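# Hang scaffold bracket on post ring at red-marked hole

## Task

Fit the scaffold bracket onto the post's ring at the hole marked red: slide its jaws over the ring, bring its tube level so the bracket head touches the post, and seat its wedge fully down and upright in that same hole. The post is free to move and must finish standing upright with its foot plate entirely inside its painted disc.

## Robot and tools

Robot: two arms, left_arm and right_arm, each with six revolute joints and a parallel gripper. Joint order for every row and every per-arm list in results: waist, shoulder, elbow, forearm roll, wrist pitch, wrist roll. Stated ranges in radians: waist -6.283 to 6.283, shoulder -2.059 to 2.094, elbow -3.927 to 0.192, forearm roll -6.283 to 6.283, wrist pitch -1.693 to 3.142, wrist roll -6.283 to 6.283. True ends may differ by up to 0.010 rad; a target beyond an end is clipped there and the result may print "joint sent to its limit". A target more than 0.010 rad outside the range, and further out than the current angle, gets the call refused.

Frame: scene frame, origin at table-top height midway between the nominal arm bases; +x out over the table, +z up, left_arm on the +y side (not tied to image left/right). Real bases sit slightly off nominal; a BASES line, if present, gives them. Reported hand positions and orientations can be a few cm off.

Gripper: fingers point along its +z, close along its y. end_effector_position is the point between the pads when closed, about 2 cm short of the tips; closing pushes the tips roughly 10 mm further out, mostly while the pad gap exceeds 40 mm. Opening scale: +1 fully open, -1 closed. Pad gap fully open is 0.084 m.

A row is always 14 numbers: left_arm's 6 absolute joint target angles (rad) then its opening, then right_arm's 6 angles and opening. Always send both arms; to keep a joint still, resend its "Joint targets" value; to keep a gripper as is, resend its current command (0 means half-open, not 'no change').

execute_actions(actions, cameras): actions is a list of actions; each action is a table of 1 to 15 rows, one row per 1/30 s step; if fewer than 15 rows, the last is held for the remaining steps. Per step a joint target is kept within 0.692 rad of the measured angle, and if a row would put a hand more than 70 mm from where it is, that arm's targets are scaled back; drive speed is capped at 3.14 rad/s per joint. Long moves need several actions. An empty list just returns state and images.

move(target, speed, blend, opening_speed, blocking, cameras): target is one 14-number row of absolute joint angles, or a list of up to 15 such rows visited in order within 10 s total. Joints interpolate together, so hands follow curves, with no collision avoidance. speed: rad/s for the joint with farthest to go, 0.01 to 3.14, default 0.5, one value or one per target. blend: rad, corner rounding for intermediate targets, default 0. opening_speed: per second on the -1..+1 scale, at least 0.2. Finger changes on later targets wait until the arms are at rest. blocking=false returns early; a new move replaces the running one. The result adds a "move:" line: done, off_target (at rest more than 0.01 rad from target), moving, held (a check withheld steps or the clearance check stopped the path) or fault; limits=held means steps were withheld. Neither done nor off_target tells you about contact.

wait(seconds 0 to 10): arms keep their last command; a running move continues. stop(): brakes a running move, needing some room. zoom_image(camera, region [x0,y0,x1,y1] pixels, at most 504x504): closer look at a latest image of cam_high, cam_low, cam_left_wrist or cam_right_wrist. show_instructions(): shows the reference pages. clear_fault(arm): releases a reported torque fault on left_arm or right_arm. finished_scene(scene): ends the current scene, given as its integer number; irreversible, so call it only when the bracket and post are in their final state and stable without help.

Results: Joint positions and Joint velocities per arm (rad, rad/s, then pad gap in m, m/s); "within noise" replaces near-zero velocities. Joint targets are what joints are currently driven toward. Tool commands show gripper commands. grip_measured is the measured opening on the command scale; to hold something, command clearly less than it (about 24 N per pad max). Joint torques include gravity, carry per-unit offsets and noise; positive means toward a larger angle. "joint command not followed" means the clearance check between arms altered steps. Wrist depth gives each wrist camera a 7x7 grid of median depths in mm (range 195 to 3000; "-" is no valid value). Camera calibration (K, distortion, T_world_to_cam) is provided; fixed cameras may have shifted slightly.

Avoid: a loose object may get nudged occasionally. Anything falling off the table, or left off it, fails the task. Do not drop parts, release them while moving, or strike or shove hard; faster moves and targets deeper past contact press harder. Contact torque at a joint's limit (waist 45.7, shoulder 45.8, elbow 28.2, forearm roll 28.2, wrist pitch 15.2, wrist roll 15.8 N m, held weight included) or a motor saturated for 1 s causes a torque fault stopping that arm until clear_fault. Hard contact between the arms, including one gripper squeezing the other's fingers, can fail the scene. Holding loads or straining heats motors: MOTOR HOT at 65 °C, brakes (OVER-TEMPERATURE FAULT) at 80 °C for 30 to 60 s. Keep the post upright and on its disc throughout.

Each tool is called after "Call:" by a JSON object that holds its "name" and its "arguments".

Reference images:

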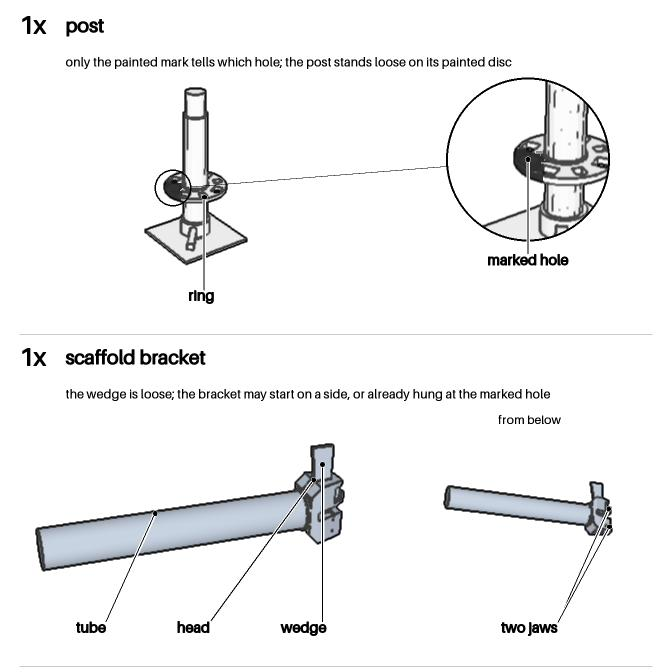

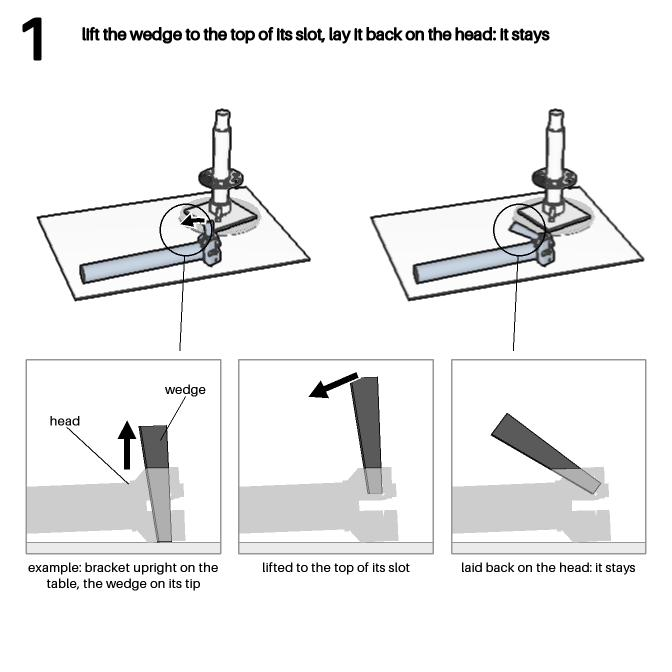

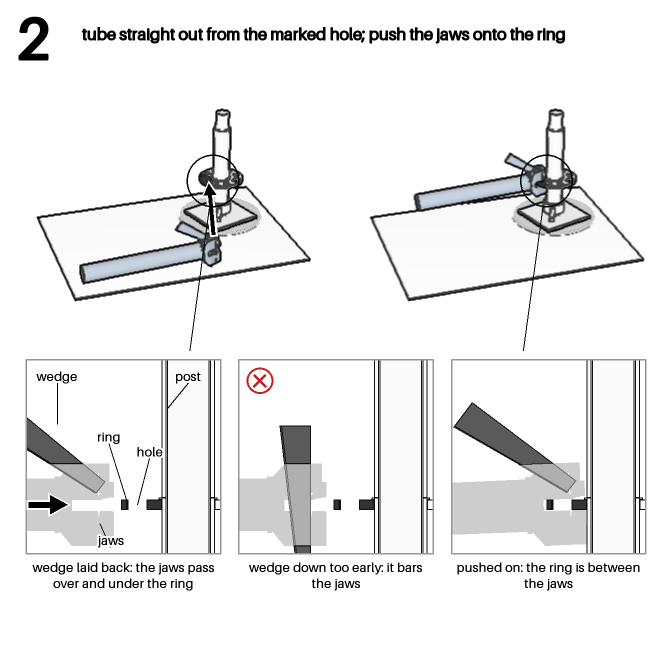

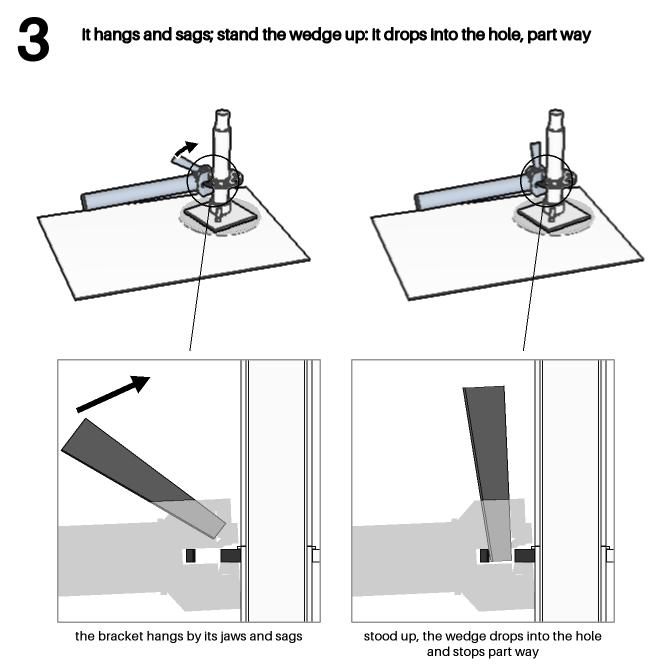

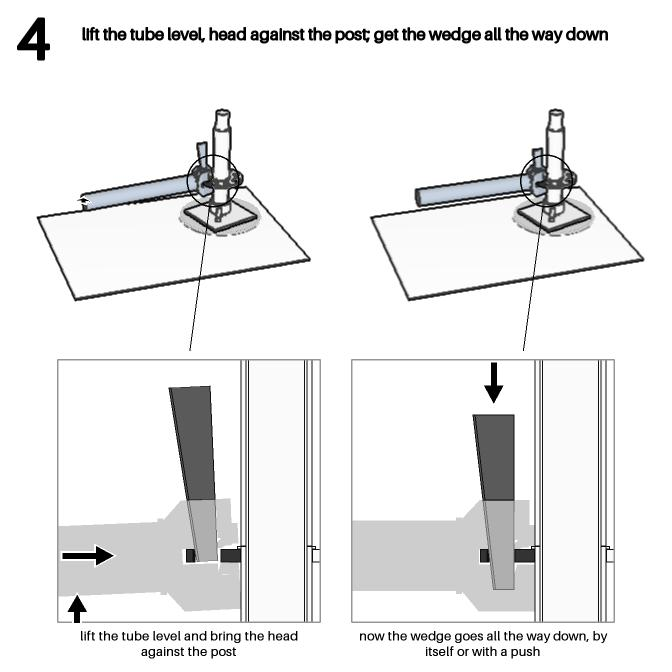

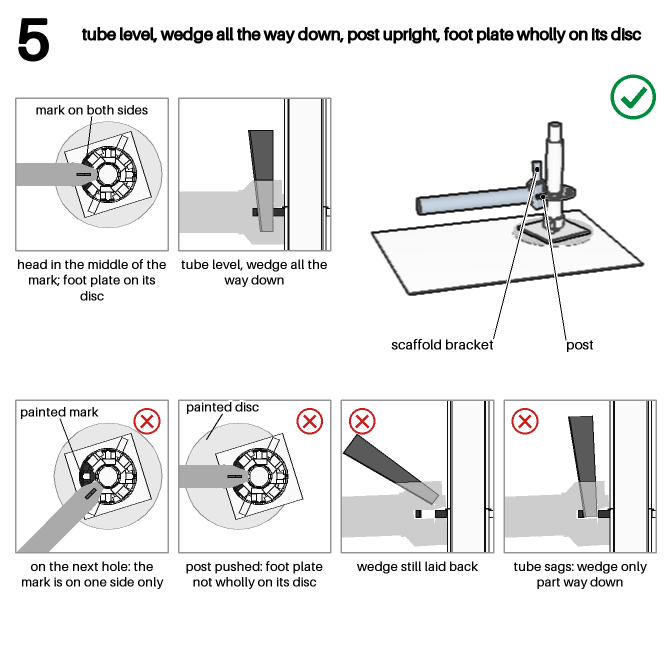

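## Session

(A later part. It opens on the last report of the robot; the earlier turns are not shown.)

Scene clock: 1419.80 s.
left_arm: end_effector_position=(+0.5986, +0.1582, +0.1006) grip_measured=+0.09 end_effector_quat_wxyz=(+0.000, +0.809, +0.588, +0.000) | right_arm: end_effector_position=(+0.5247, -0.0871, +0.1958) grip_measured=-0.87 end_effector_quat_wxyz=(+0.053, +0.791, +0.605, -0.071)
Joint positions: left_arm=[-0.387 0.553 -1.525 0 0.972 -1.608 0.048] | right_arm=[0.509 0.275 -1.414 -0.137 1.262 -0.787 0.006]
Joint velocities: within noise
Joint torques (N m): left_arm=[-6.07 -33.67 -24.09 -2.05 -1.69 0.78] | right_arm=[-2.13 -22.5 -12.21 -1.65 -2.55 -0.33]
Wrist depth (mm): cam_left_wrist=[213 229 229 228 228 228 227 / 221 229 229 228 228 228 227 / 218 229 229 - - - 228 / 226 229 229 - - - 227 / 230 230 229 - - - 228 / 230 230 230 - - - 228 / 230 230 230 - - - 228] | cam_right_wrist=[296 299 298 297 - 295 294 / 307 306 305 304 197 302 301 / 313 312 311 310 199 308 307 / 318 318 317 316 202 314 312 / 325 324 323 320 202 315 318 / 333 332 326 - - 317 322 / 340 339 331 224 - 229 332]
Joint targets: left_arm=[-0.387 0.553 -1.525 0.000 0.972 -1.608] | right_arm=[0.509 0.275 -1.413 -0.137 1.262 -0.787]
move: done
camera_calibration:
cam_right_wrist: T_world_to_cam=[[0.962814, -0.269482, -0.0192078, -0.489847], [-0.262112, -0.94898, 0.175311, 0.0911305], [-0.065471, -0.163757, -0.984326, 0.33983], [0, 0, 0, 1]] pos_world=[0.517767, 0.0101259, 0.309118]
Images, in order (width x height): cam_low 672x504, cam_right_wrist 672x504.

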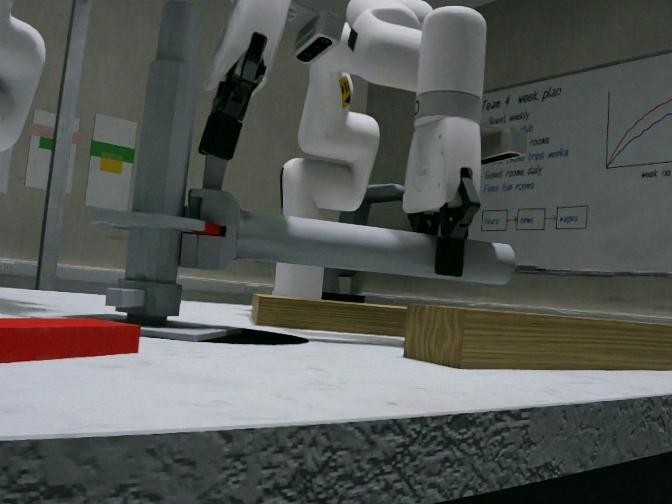

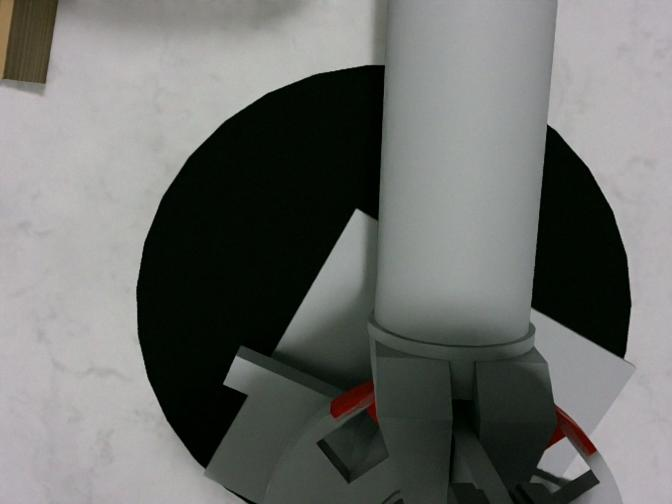

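Call:
{"name": "move", "arguments": {"target": [[-0.379,0.553,-1.5255,0,0.9723,-1.6,-1,0.5151,0.2857,-1.4315,-0.137,1.2699,-0.7815,-1],[-0.3813,0.6175,-1.6281,0,1.0106,-1.5353,-1,0.5105,0.2962,-1.4464,-0.137,1.2744,-0.719,-1],[-0.390,0.6175,-1.6281,0,1.0106,-1.544,-1,0.5033,0.2834,-1.4237,-0.137,1.2645,-0.7262,-1]], "speed": 0.04, "cameras": ["cam_right_wrist","cam_low"]}}

Call:
{"name": "zoom_image", "arguments": {"camera": "cam_right_wrist", "region": [270, 310, 672, 504]}}

Call:
{"name": "zoom_image", "arguments": {"camera": "cam_low", "region": [120, 50, 320, 250]}}

Scene clock: 1442.30 s.
left_arm: end_effector_position=(+0.6148, +0.1501, +0.1001) grip_measured=+0.10 end_effector_quat_wxyz=(+0.000, +0.828, +0.561, +0.000) | right_arm: end_effector_position=(+0.5280, -0.0890, +0.1956) grip_measured=-0.87 end_effector_quat_wxyz=(+0.055, +0.811, +0.578, -0.070)
Joint positions: left_arm=[-0.39 0.618 -1.628 0 1.011 -1.544 0.048] | right_arm=[0.503 0.283 -1.424 -0.137 1.265 -0.726 0.006]
Joint velocities: within noise
Joint torques (N m): left_arm=[-6.63 -34.82 -23.24 -2.36 -1.13 1.05] | right_arm=[-2.08 -22.59 -12.06 -1.95 -2.85 -0.07]
Wrist depth (mm): cam_left_wrist=[229 228 228 228 227 227 227 / 229 228 228 228 227 227 227 / 229 229 229 - - - 227 / 229 229 229 - - - 227 / 229 229 229 - - - 227 / 230 229 229 - - - 227 / 230 229 229 - - - 228] | cam_right_wrist=[298 298 297 296 - 298 295 / 304 304 304 304 - 302 302 / 311 310 310 309 197 308 308 / 317 316 315 315 200 314 313 / 322 322 321 317 202 315 319 / 331 330 325 - - 317 325 / 338 336 334 224 - - 333]
Joint targets: left_arm=[-0.390 0.618 -1.628 0.000 1.011 -1.544] | right_arm=[0.503 0.283 -1.424 -0.137 1.265 -0.726]
move: done
camera_calibration:
cam_right_wrist: T_world_to_cam=[[0.942944, -0.332846, -0.00833291, -0.490738], [-0.326332, -0.928877, 0.175201, 0.125916], [-0.0660553, -0.162486, -0.984497, 0.340037], [0, 0, 0, 1]] pos_world=[0.526291, 0.00887144, 0.308616]
Images, in order (width x height): cam_low 672x504, cam_right_wrist 672x504.

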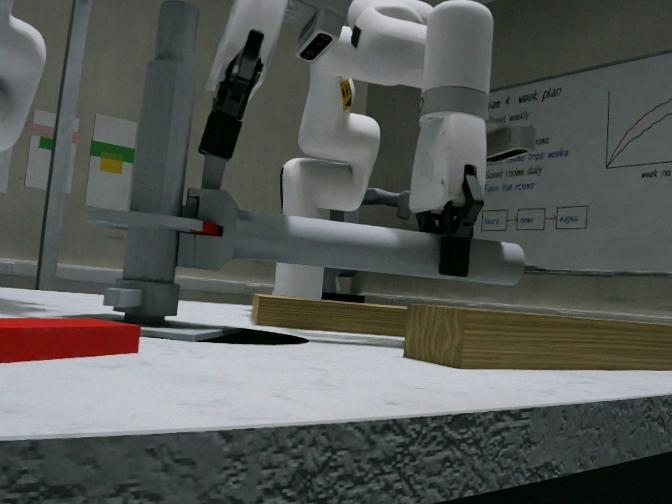

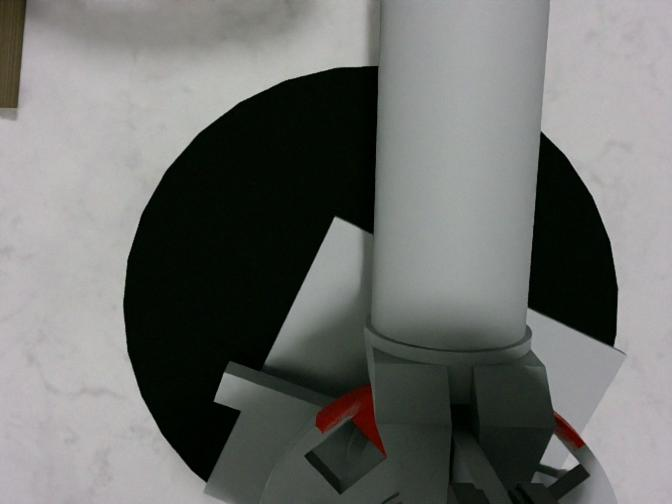

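Scaled by 1.254 from the camera's 672x504 image, which has a finer 960x720 frame.

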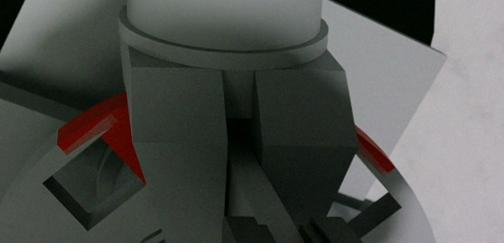

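Scaled by 2.520 from the camera's 672x504 image, which has a finer 960x720 frame.

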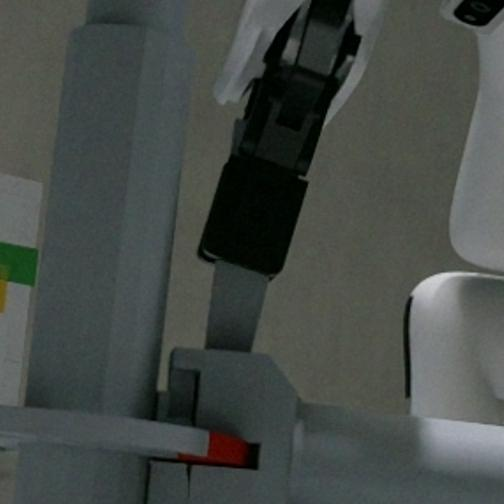

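Call:
{"name": "move", "arguments": {"target": [-0.390,0.6175,-1.6281,0,1.0106,-1.544,-1,0.5033,0.2850,-1.3537,-0.137,1.193,-0.7262,-1], "speed": 0.03, "cameras": ["cam_low"]}}

Call:
{"name": "zoom_image", "arguments": {"camera": "cam_low", "region": [120, 50, 320, 250]}}

Scene clock: 1450.27 s.
left_arm: end_effector_position=(+0.6148, +0.1501, +0.1002) grip_measured=+0.09 end_effector_quat_wxyz=(+0.000, +0.828, +0.561, +0.000) | right_arm: end_effector_position=(+0.5222, -0.0901, +0.1708) grip_measured=-0.87 end_effector_quat_wxyz=(+0.053, +0.808, +0.582, -0.070)
Joint positions: left_arm=[-0.39 0.618 -1.628 0 1.011 -1.544 0.048] | right_arm=[0.503 0.285 -1.354 -0.137 1.193 -0.726 0.006]
Joint velocities: within noise
Joint torques (N m): left_arm=[2.68 -34.19 -25.06 1 -1.85 -0.15] | right_arm=[3.89 -9.13 -0.69 3.33 3.78 -0.27]
Wrist depth (mm): cam_left_wrist=[229 228 228 227 227 227 227 / 229 228 228 228 227 227 227 / 229 228 228 - - - 227 / 229 229 229 - - - 227 / 229 229 229 - - - 227 / 229 229 229 - - - 227 / 230 229 229 - - - 227] | cam_right_wrist=[276 275 275 274 - - 273 / 280 281 281 281 - - 279 / 287 287 286 286 - 284 284 / 292 292 291 291 - 289 289 / 298 297 297 - - 293 294 / 306 305 271 - - - 295 / 311 311 308 - - - 306]
Joint targets: left_arm=[-0.390 0.618 -1.628 0.000 1.011 -1.544] | right_arm=[0.503 0.285 -1.354 -0.137 1.193 -0.726]
move: done
Images, in order (width x height): cam_low 672x504.

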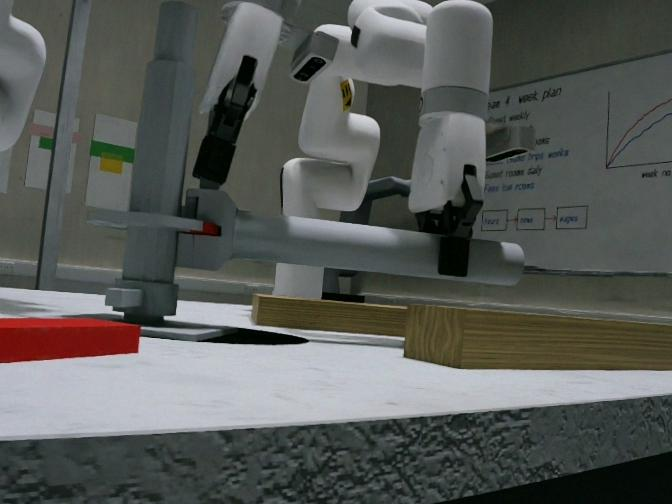

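Scaled by 2.520 from the camera's 672x504 image, which has a finer 960x720 frame.

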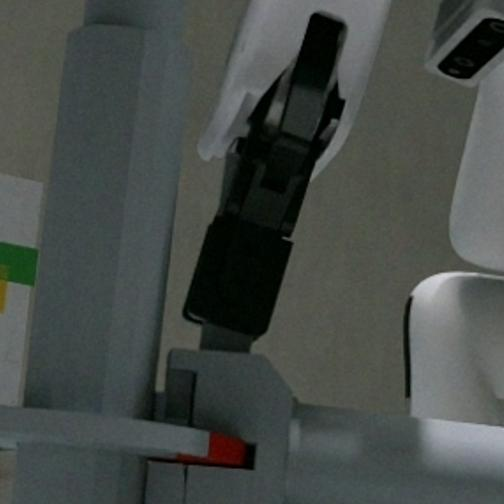

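Call:
{"name": "move", "arguments": {"target": [[-0.390,0.6175,-1.6281,0,1.0106,-1.544,-1,0.5033,0.2850,-1.3537,-0.137,1.193,-0.7262,0.1],[-0.390,0.6175,-1.6281,0,1.0106,-1.544,-1,0.5033,0.274,-1.53,-0.137,1.38,-0.7262,0.1]], "speed": 0.15, "opening_speed": 0.7, "cameras": ["cam_low","cam_right_wrist"]}}

Call:
{"name": "zoom_image", "arguments": {"camera": "cam_low", "region": [120, 50, 320, 250]}}

Call:
{"name": "zoom_image", "arguments": {"camera": "cam_right_wrist", "region": [270, 310, 672, 504]}}

Scene clock: 1461.00 s.
left_arm: end_effector_position=(+0.6148, +0.1501, +0.1002) grip_measured=+0.09 end_effector_quat_wxyz=(+0.000, +0.828, +0.561, +0.000) | right_arm: end_effector_position=(+0.5320, -0.0894, +0.2371) grip_measured=+0.09 end_effector_quat_wxyz=(+0.058, +0.815, +0.572, -0.070)
Joint positions: left_arm=[-0.39 0.618 -1.628 0 1.011 -1.544 0.048] | right_arm=[0.503 0.274 -1.53 -0.137 1.38 -0.726 0.048]
Joint velocities: within noise
Joint torques (N m): left_arm=[2.13 -34.06 -24.01 0.82 -1.63 -0.11] | right_arm=[-0.51 -21.36 -11.24 -0.69 -1.54 -0.18]
Wrist depth (mm): cam_left_wrist=[229 228 228 228 227 227 227 / 229 228 228 228 228 227 227 / 229 229 229 - - - 227 / 229 229 229 - - - 227 / 229 229 229 - - - 227 / 230 229 229 - - - 228 / 230 229 229 - - - 228] | cam_right_wrist=[335 336 336 231 218 335 335 / 345 345 345 235 223 342 343 / 351 351 351 240 229 349 350 / 358 358 358 244 233 356 356 / 365 365 364 237 234 359 362 / 374 374 367 227 227 364 372 / 382 382 275 265 233 267 380]
Joint targets: left_arm=[-0.390 0.618 -1.628 0.000 1.011 -1.544] | right_arm=[0.503 0.274 -1.530 -0.137 1.380 -0.726]
move: done
camera_calibration:
cam_right_wrist: T_world_to_cam=[[0.937996, -0.346628, -0.00338411, -0.494114], [-0.340515, -0.923194, 0.178218, 0.126883], [-0.0648995, -0.166015, -0.983985, 0.379976], [0, 0, 0, 1]] pos_world=[0.531343, 0.00894586, 0.349606]
Images, in order (width x height): cam_low 672x504, cam_right_wrist 672x504.

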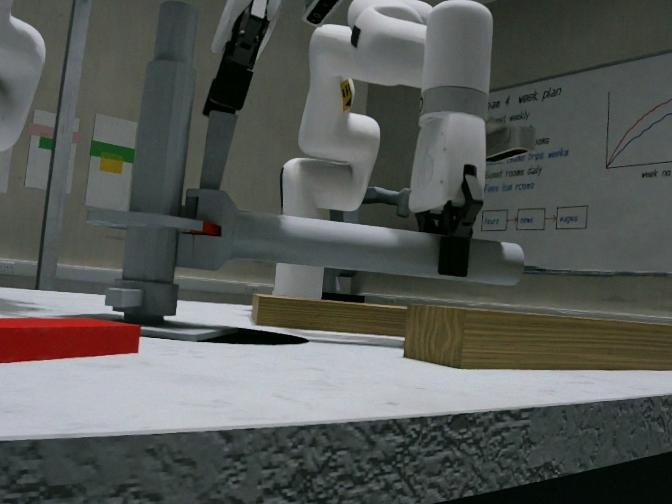

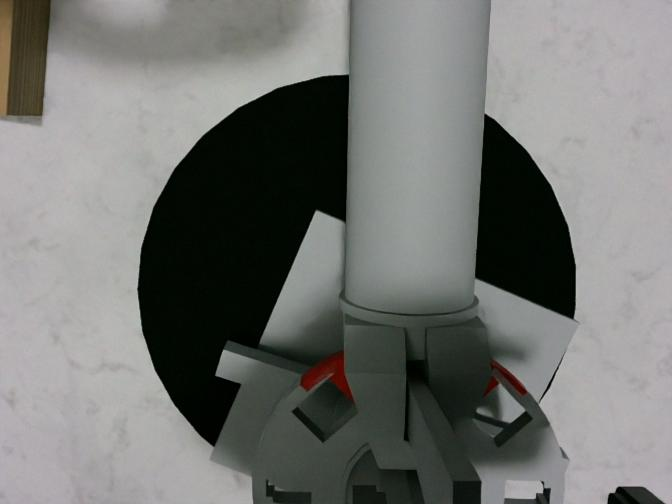

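Scaled by 2.520 from the camera's 672x504 image, which has a finer 960x720 frame.

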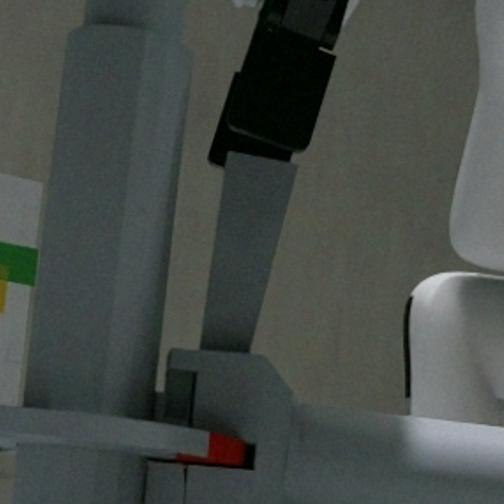

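Scaled by 1.254 from the camera's 672x504 image, which has a finer 960x720 frame.

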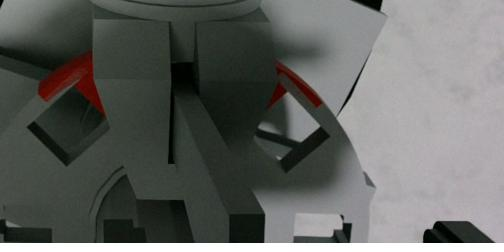

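Call:
{"name": "move", "arguments": {"target": [[-0.390,0.6175,-1.6281,0,1.0106,-1.544,-1,0.5033,0.273,-1.605,-0.137,1.456,-0.7262,0.1],[-0.390,0.6175,-1.6281,0,1.0106,-1.544,-1,0.5033,0.273,-1.605,-0.137,1.456,-0.7262,-1],[-0.390,0.6175,-1.6281,0,1.0106,-1.544,-1,0.5033,0.274,-1.53,-0.137,1.38,-0.7262,-1]], "speed": 0.06, "opening_speed": 0.8, "cameras": ["cam_low","cam_right_wrist"]}}

Call:
{"name": "zoom_image", "arguments": {"camera": "cam_low", "region": [120, 50, 320, 250]}}

Scene clock: 1475.27 s.
left_arm: end_effector_position=(+0.6148, +0.1501, +0.1002) grip_measured=+0.09 end_effector_quat_wxyz=(+0.000, +0.828, +0.561, +0.000) | right_arm: end_effector_position=(+0.5457, -0.0825, +0.2610) grip_measured=-1.00 end_effector_quat_wxyz=(+0.062, +0.817, +0.571, -0.042)
Joint positions: left_arm=[-0.39 0.618 -1.628 0 1.011 -1.544 0.048] | right_arm=[0.503 0.272 -1.587 -0.137 1.382 -0.726 0]
Joint velocities: within noise
Joint torques (N m): left_arm=[2.18 -34.87 -24.46 0.78 -1.86 -0.12] | right_arm=[-0.73 -20.44 -11.55 -0.62 -1.58 -0.1]
Wrist depth (mm): cam_left_wrist=[229 228 228 228 227 227 227 / 228 228 228 227 228 227 227 / 229 229 229 - - - 227 / 229 229 228 - - - 227 / 229 229 229 - - - 227 / 230 229 229 - - - 227 / 230 229 229 - - - 228] | cam_right_wrist=[357 360 362 245 363 367 368 / 364 366 368 250 368 372 374 / 370 372 374 253 377 380 381 / 376 378 379 257 383 385 386 / 381 383 384 261 384 391 392 / 388 390 354 251 287 397 400 / 396 397 288 - 290 405 405]
Joint targets: left_arm=[-0.390 0.618 -1.628 0.000 1.011 -1.544] | right_arm=[0.503 0.272 -1.587 -0.137 1.383 -0.726]
Tool commands: left_gripper/opening=-1.0 right_gripper/opening=-1.0
TORQUE FAULT: the external load on the elbow of the right arm reached its load limit, and that arm stopped. The contact can be on any part of that arm beyond that joint, not only on its tool. A torque fault puts only its own arm into a fault stop. That arm's remaining commands of this call were not run. The hold on the elbow of that arm was moved back by the arm itself, up to 3 degrees, as the stop began. That arm is still stopped at the end of this call. While its stop runs, that arm, its gripper or tool too, takes no new command.
CLEAR FAULT: the right arm stays stopped (state 4) until you call clear_fault(arm="right_arm").
End effector pose when the fault began: right_arm: position (+0.5328, -0.0890, +0.2399), quat_wxyz (+0.058, +0.815, +0.572, -0.068)
Joint positions when the fault began: right_arm=[0.503 0.272 -1.535 -0.137 1.383 -0.726 0]
move: fault (right_arm); right_arm: the elbow is farthest, 0.057 rad from its target
camera_calibration:
cam_right_wrist: T_world_to_cam=[[0.937119, -0.347213, 0.0353679, -0.514187], [-0.348691, -0.927114, 0.137381, 0.148393], [-0.0149103, -0.141075, -0.989887, 0.381888], [0, 0, 0, 1]] pos_world=[0.539292, 0.0129198, 0.375825]
Images, in order (width x height): cam_low 672x504, cam_right_wrist 672x504.

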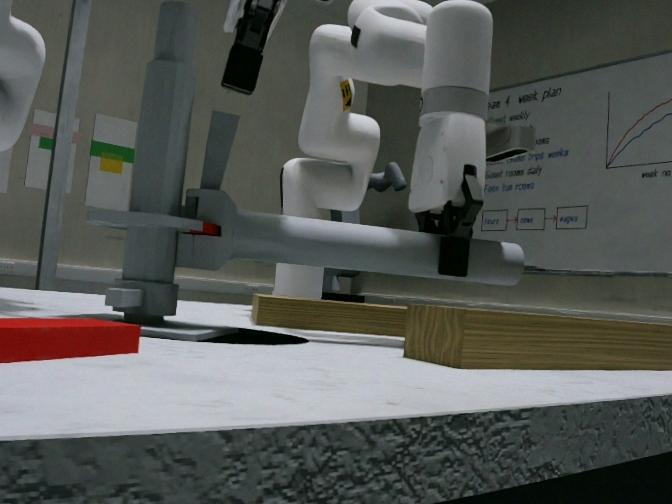

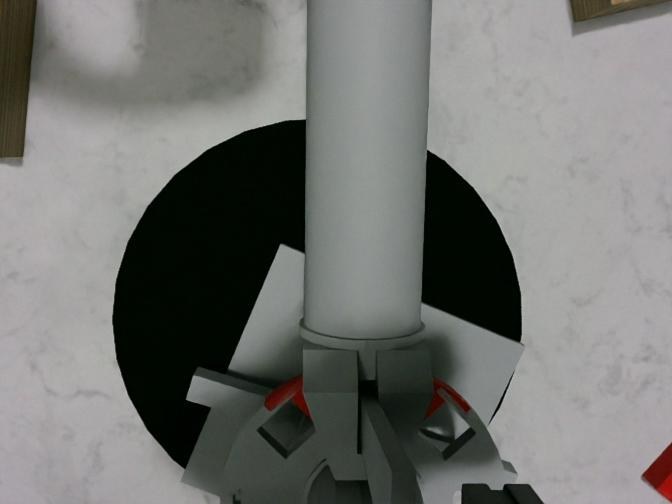

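Scaled by 2.520 from the camera's 672x504 image, which has a finer 960x720 frame.

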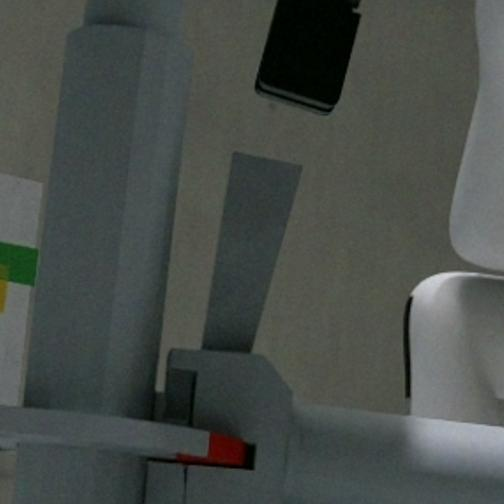

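Call:
{"name": "clear_fault", "arguments": {"arm": "right_arm", "cameras": []}}

Call:
{"name": "move", "arguments": {"target": [[-0.390,0.6175,-1.6281,0,1.0106,-1.544,-1,0.5033,0.273,-1.62,-0.137,1.47,-0.7262,0.1],[-0.390,0.6175,-1.6281,0,1.0106,-1.544,-1,0.5033,0.2815,-1.45,-0.137,1.293,-0.7262,0.1],[-0.390,0.6175,-1.6281,0,1.0106,-1.544,-1,0.5033,0.2815,-1.45,-0.137,1.293,-0.7262,-1],[-0.390,0.6175,-1.6281,0,1.0106,-1.544,-1,0.5033,0.2835,-1.395,-0.137,1.235,-0.7262,-1]], "speed": 0.08, "opening_speed": 0.8, "cameras": ["cam_low","cam_right_wrist"]}}

Call:
{"name": "zoom_image", "arguments": {"camera": "cam_low", "region": [120, 50, 320, 250]}}

Call:
{"name": "zoom_image", "arguments": {"camera": "cam_right_wrist", "region": [270, 310, 672, 504]}}

Scene clock: 1494.67 s.
left_arm: end_effector_position=(+0.6148, +0.1501, +0.1002) grip_measured=+0.09 end_effector_quat_wxyz=(+0.000, +0.828, +0.561, +0.000) | right_arm: end_effector_position=(+0.5457, -0.0825, +0.2611) grip_measured=-1.00 end_effector_quat_wxyz=(+0.062, +0.817, +0.571, -0.042)
Joint positions: left_arm=[-0.39 0.617 -1.628 0 1.011 -1.544 0.048] | right_arm=[0.503 0.272 -1.587 -0.137 1.382 -0.726 0]
Joint velocities: within noise
Joint torques (N m): left_arm=[1.75 -34.3 -23.96 0.7 -1.59 -0.08] | right_arm=[-0.62 -20.71 -11.47 -0.66 -1.73 -0.13]
Wrist depth (mm): cam_left_wrist=[229 228 228 227 227 227 227 / 229 229 228 228 227 227 227 / 229 229 228 - - - 227 / 229 229 229 - - - 227 / 229 229 229 - - - 227 / 230 229 229 - - - 227 / 230 229 229 - - - 227] | cam_right_wrist=[357 360 361 245 363 367 368 / 364 367 368 250 368 373 375 / 371 373 374 253 377 380 381 / 376 378 379 257 383 385 386 / 381 383 384 261 384 390 392 / 389 390 355 251 287 398 400 / 395 396 288 - 290 405 406]
Joint targets: left_arm=[-0.390 0.618 -1.628 0.000 1.011 -1.544] | right_arm=[0.503 0.272 -1.587 -0.137 1.383 -0.726]
Tool commands: left_gripper/opening=-1.0 right_gripper/opening=-1.0
TORQUE FAULT, CONTINUED: the right arm's stop, for the torque fault of the elbow that an earlier result reported, is over. The call counts as one of the actions that you can send in this scene. The hold on the elbow of that arm was moved back by the arm itself, up to 3 degrees, as the stop began. That arm's target is now where it stood when the stop ended, not its last command. That arm keeps its grip as last carried out and accepts commands again: back off and push less far.
CLEAR FAULT: your call cleared the right arm's torque fault. If a joint's load stays at its limit, that arm stops again at once.
No camera images: "cameras" was empty.

Scene clock: 1501.13 s.
left_arm: end_effector_position=(+0.6148, +0.1501, +0.1002) grip_measured=+0.10 end_effector_quat_wxyz=(+0.000, +0.828, +0.561, +0.000) | right_arm: end_effector_position=(+0.5259, -0.0894, +0.1857) grip_measured=-0.86 end_effector_quat_wxyz=(+0.055, +0.810, +0.580, -0.069)
Joint positions: left_arm=[-0.39 0.618 -1.628 0 1.011 -1.544 0.048] | right_arm=[0.503 0.283 -1.395 -0.137 1.235 -0.726 0.006]
Joint velocities: within noise
Joint torques (N m): left_arm=[0.52 -33.84 -22.94 1.23 -1.32 1.43] | right_arm=[-4.82 -10.52 -5.42 -2.5 -1.96 -0.19]
Wrist depth (mm): cam_left_wrist=[229 228 228 228 227 227 227 / 228 229 228 228 227 227 227 / 229 229 229 - - - 227 / 229 229 228 - - - 227 / 230 229 229 - - - 227 / 230 230 229 - - - 227 / 230 229 229 - - - 228] | cam_right_wrist=[289 289 289 288 - 287 286 / 294 295 295 295 - 294 293 / 302 301 300 300 - 300 298 / 307 306 306 305 - 305 304 / 313 312 312 307 - 308 309 / 321 320 288 - - 309 313 / 327 327 319 218 - - 323]
Joint targets: left_arm=[-0.390 0.618 -1.628 0.000 1.011 -1.544] | right_arm=[0.503 0.283 -1.395 -0.137 1.235 -0.726]
move: done
camera_calibration:
cam_right_wrist: T_world_to_cam=[[0.94416, -0.329356, -0.00930483, -0.489118], [-0.32283, -0.930363, 0.173798, 0.124892], [-0.0658984, -0.16109, -0.984737, 0.330116], [0, 0, 0, 1]] pos_world=[0.523879, 0.00827929, 0.29882]
Images, in order (width x height): cam_low 672x504, cam_right_wrist 672x504.

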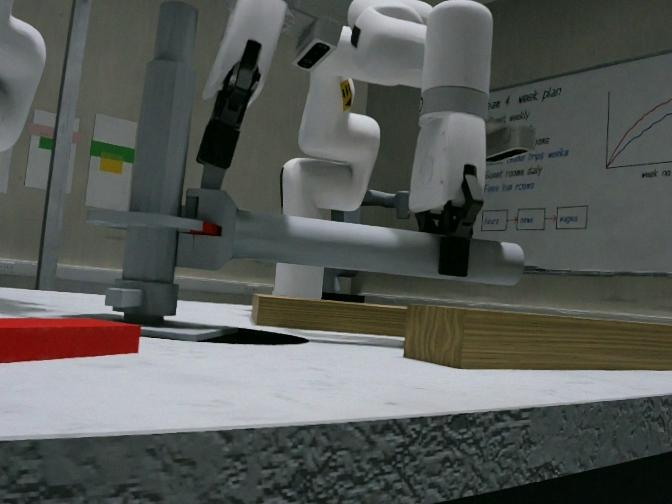

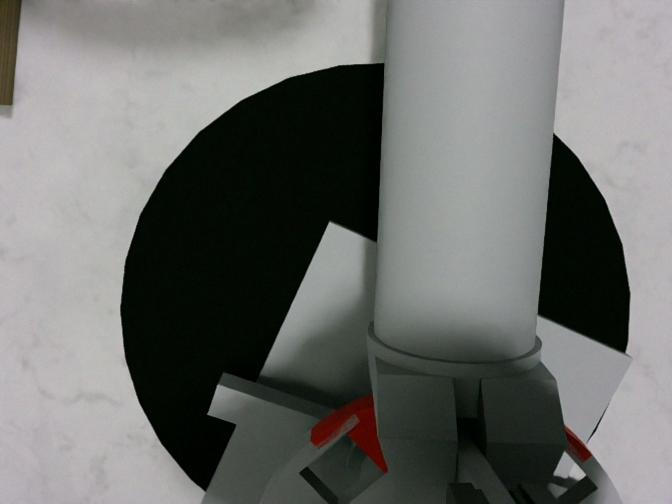

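Scaled by 2.520 from the camera's 672x504 image, which has a finer 960x720 frame.

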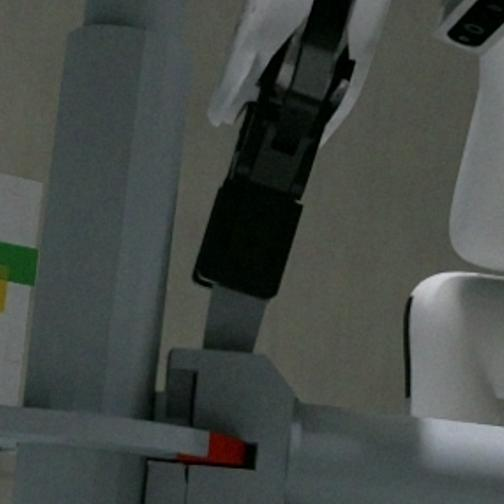

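Scaled by 1.254 from the camera's 672x504 image, which has a finer 960x720 frame.

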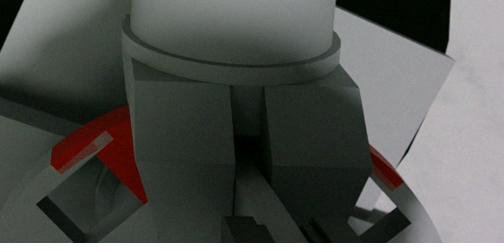

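Call:
{"name": "move", "arguments": {"target": [[-0.390,0.6100,-1.6337,0,1.0237,-1.544,-1,0.5033,0.2843,-1.375,-0.137,1.214,-0.7262,-1],[-0.390,0.6250,-1.6225,0,0.9975,-1.544,-1,0.5033,0.2848,-1.36,-0.137,1.199,-0.7262,-1]], "speed": 0.03, "cameras": ["cam_low"]}}

Call:
{"name": "zoom_image", "arguments": {"camera": "cam_low", "region": [120, 50, 320, 250]}}

Scene clock: 1517.40 s.
left_arm: end_effector_position=(+0.6148, +0.1501, +0.0944) grip_measured=+0.09 end_effector_quat_wxyz=(+0.000, +0.828, +0.561, +0.000) | right_arm: end_effector_position=(+0.5230, -0.0900, +0.1731) grip_measured=-0.87 end_effector_quat_wxyz=(+0.054, +0.809, +0.582, -0.069)
Joint positions: left_arm=[-0.39 0.625 -1.623 0 0.998 -1.544 0.048] | right_arm=[0.503 0.285 -1.36 -0.137 1.199 -0.726 0.006]
Joint velocities: within noise
Joint torques (N m): left_arm=[0.19 -17.47 -8.27 0.56 0.59 0.48] | right_arm=[3.78 -9.19 -0.76 2.63 4.46 -0.4]
Wrist depth (mm): cam_left_wrist=[224 223 223 223 223 222 222 / 224 223 223 223 223 222 222 / 224 224 223 - - - 222 / 224 224 224 - - - 223 / 224 224 224 - - - 223 / 224 224 224 - - - 223 / 225 224 224 - - - 223] | cam_right_wrist=[278 277 277 277 - - 275 / 283 284 283 283 - - 281 / 289 289 288 288 - 286 286 / 294 294 293 293 - 292 292 / 300 300 299 294 - 295 296 / 307 307 274 - - - 299 / 313 313 311 199 - - 310]
Joint targets: left_arm=[-0.390 0.625 -1.623 0.000 0.998 -1.544] | right_arm=[0.503 0.285 -1.360 -0.137 1.199 -0.726]
move: done
Images, in order (width x height): cam_low 672x504.

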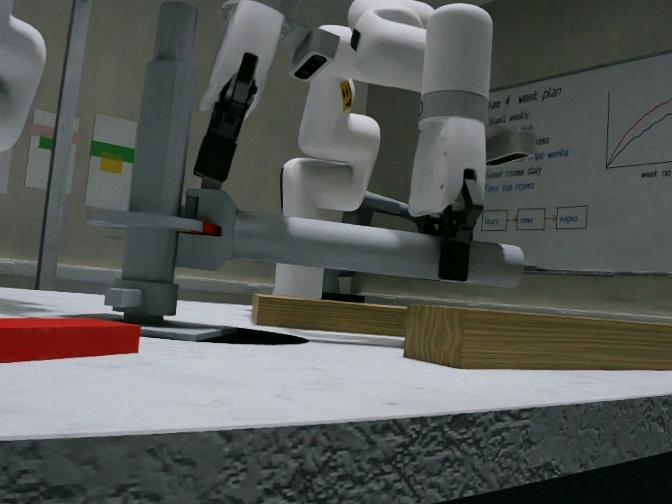

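Scaled by 2.520 from the camera's 672x504 image, which has a finer 960x720 frame.

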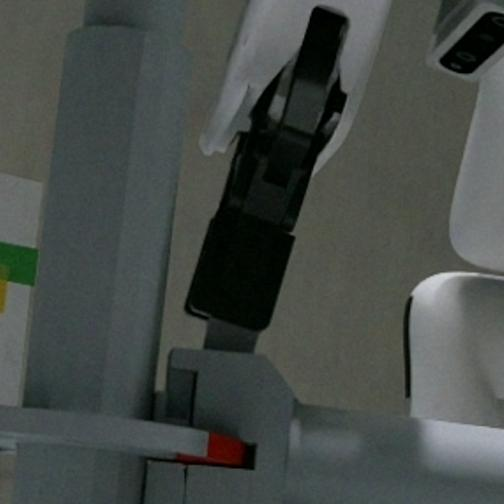

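Call:
{"name": "move", "arguments": {"target": [[-0.397,0.6175,-1.6281,0,1.0106,-1.551,-1,0.5033,0.2850,-1.353,-0.137,1.192,-0.7262,-1],[-0.394,0.6240,-1.6390,0,1.0150,-1.548,-1,0.5033,0.2850,-1.353,-0.137,1.192,-0.7262,-1],[-0.394,0.6110,-1.6175,0,1.0065,-1.548,-1,0.5033,0.2850,-1.353,-0.137,1.192,-0.7262,-1],[-0.394,0.6175,-1.6281,0,1.0106,-1.548,-1,0.5033,0.2850,-1.353,-0.137,1.192,-0.7262,-1],[-0.394,0.6175,-1.6281,0,1.0106,-1.548,-1,0.5033,0.2850,-1.353,-0.137,1.192,-0.7262,0.1],[-0.394,0.6175,-1.6281,0,1.0106,-1.548,-1,0.5033,0.274,-1.53,-0.137,1.38,-0.7262,0.1]], "speed": 0.06, "opening_speed": 0.8, "cameras": ["cam_low","cam_right_wrist"]}}

Call:
{"name": "zoom_image", "arguments": {"camera": "cam_low", "region": [120, 50, 320, 250]}}

Call:
{"name": "zoom_image", "arguments": {"camera": "cam_right_wrist", "region": [270, 310, 570, 504]}}

Scene clock: 1531.77 s.
left_arm: end_effector_position=(+0.6140, +0.1478, +0.1002) grip_measured=+0.09 end_effector_quat_wxyz=(+0.000, +0.828, +0.561, +0.000) | right_arm: end_effector_position=(+0.5320, -0.0894, +0.2371) grip_measured=+0.09 end_effector_quat_wxyz=(+0.058, +0.815, +0.572, -0.070)
Joint positions: left_arm=[-0.394 0.617 -1.628 0 1.011 -1.548 0.048] | right_arm=[0.503 0.274 -1.53 -0.137 1.38 -0.726 0.048]
Joint velocities: within noise
Joint torques (N m): left_arm=[2.72 -35.4 -24.94 1.35 -1.56 0.83] | right_arm=[0.08 -21.28 -11.73 -0.84 -1.7 -0.17]
Wrist depth (mm): cam_left_wrist=[229 228 228 227 227 227 227 / 229 228 228 228 227 227 227 / 229 229 229 - - - 227 / 229 229 229 - - - 227 / 229 229 229 - - - 227 / 229 229 229 - - - 227 / 230 230 229 - - - 228] | cam_right_wrist=[335 337 337 229 216 336 335 / 345 345 344 233 222 342 343 / 352 351 351 238 227 350 350 / 358 358 358 242 232 356 356 / 365 364 365 237 236 360 363 / 375 374 341 229 227 364 372 / 382 381 379 - 244 268 380]
Joint targets: left_arm=[-0.394 0.618 -1.628 0.000 1.011 -1.548] | right_arm=[0.503 0.274 -1.530 -0.137 1.380 -0.726]
move: done
camera_calibration:
cam_right_wrist: T_world_to_cam=[[0.937997, -0.346628, -0.00338414, -0.494114], [-0.340515, -0.923194, 0.178218, 0.126883], [-0.0648995, -0.166015, -0.983985, 0.379976], [0, 0, 0, 1]] pos_world=[0.531343, 0.00894586, 0.349606]
Images, in order (width x height): cam_low 672x504, cam_right_wrist 672x504.

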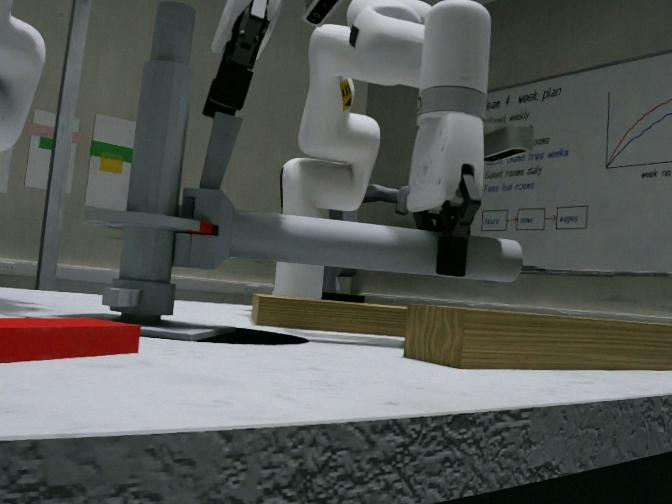

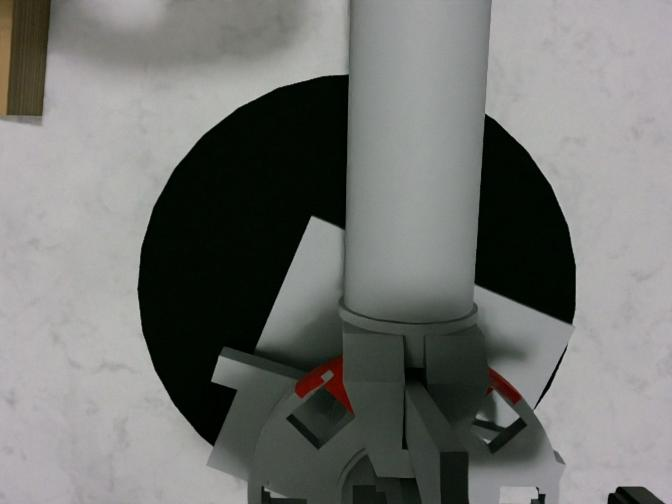

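Scaled by 2.520 from the camera's 672x504 image, which has a finer 960x720 frame.

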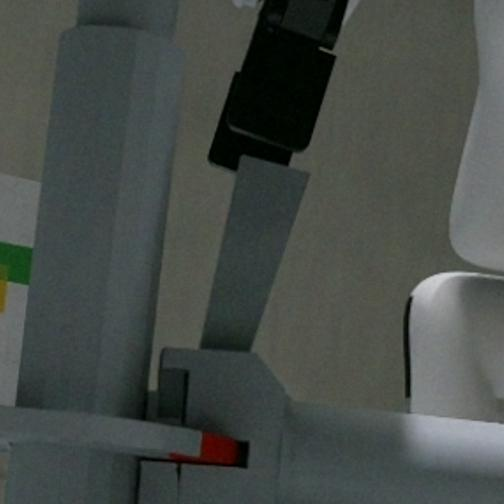

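Scaled by 1.680 from the camera's 672x504 image, which has a finer 960x720 frame.

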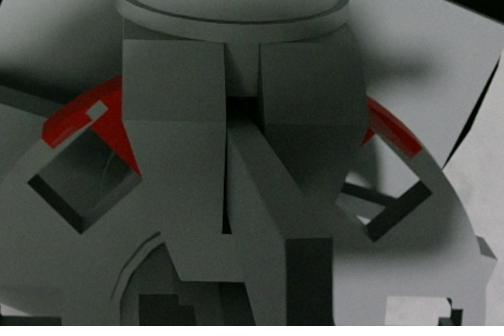

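Call:
{"name": "move", "arguments": {"target": [[-0.394,0.6277,-1.6206,0,0.9929,-1.548,-1,0.5033,0.2815,-1.45,-0.137,1.293,-0.7262,0.1],[-0.394,0.6277,-1.6206,0,0.9929,-1.548,-1,0.5033,0.2815,-1.45,-0.137,1.293,-0.7262,-1],[-0.394,0.6277,-1.6206,0,0.9929,-1.548,-1,0.4947,0.2661,-1.4228,-0.137,1.2812,-0.7348,-1],[-0.394,0.6277,-1.6206,0,0.9929,-1.548,-1,0.4947,0.2681,-1.3478,-0.137,1.2042,-0.7348,-1]], "speed": 0.05, "opening_speed": 0.8, "cameras": ["cam_low"]}}

Call:
{"name": "zoom_image", "arguments": {"camera": "cam_low", "region": [120, 50, 320, 250]}}

Scene clock: 1554.53 s.
left_arm: end_effector_position=(+0.6139, +0.1478, +0.0922) grip_measured=+0.10 end_effector_quat_wxyz=(+0.000, +0.828, +0.561, +0.000) | right_arm: end_effector_position=(+0.5211, -0.0959, +0.1768) grip_measured=-0.86 end_effector_quat_wxyz=(+0.053, +0.809, +0.582, -0.070)
Joint positions: left_arm=[-0.394 0.628 -1.621 0 0.993 -1.548 0.048] | right_arm=[0.495 0.268 -1.348 -0.137 1.204 -0.735 0.006]
Joint velocities: within noise
Joint torques (N m): left_arm=[5.15 -19.55 -10.22 2.52 0.09 0.78] | right_arm=[5.45 -9.02 -0.83 3.08 4.09 -0.4]
Wrist depth (mm): cam_left_wrist=[221 221 221 220 220 220 220 / 221 221 221 221 220 220 220 / 221 221 221 - - - 220 / 222 221 221 - - - 220 / 222 222 222 - - - 221 / 222 222 222 - - - 221 / 223 222 222 - - - 220] | cam_right_wrist=[281 281 281 280 - - 278 / 287 287 287 286 - 285 285 / 293 293 292 292 - 290 290 / 299 298 298 297 - 296 295 / 304 304 303 298 - 296 300 / 312 311 279 - - - 303 / 318 318 309 203 - - 312]
Joint targets: left_arm=[-0.394 0.628 -1.621 0.000 0.993 -1.548] | right_arm=[0.495 0.268 -1.348 -0.137 1.204 -0.735]
move: done
Images, in order (width x height): cam_low 672x504.

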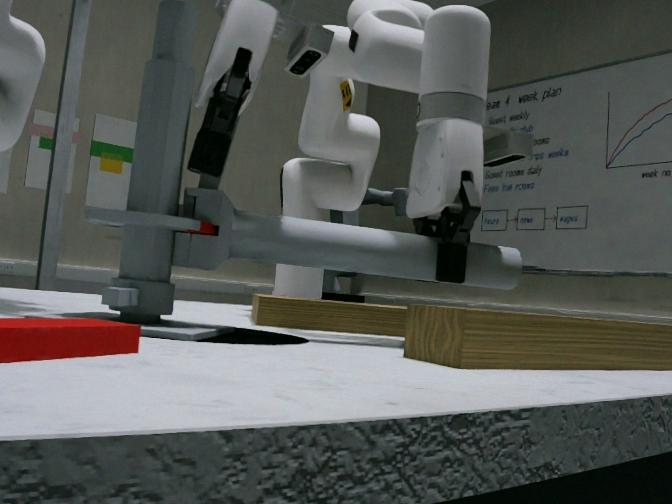

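Scaled by 2.520 from the camera's 672x504 image, which has a finer 960x720 frame.

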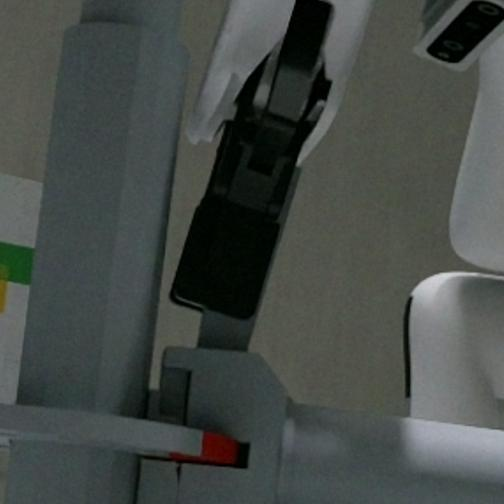

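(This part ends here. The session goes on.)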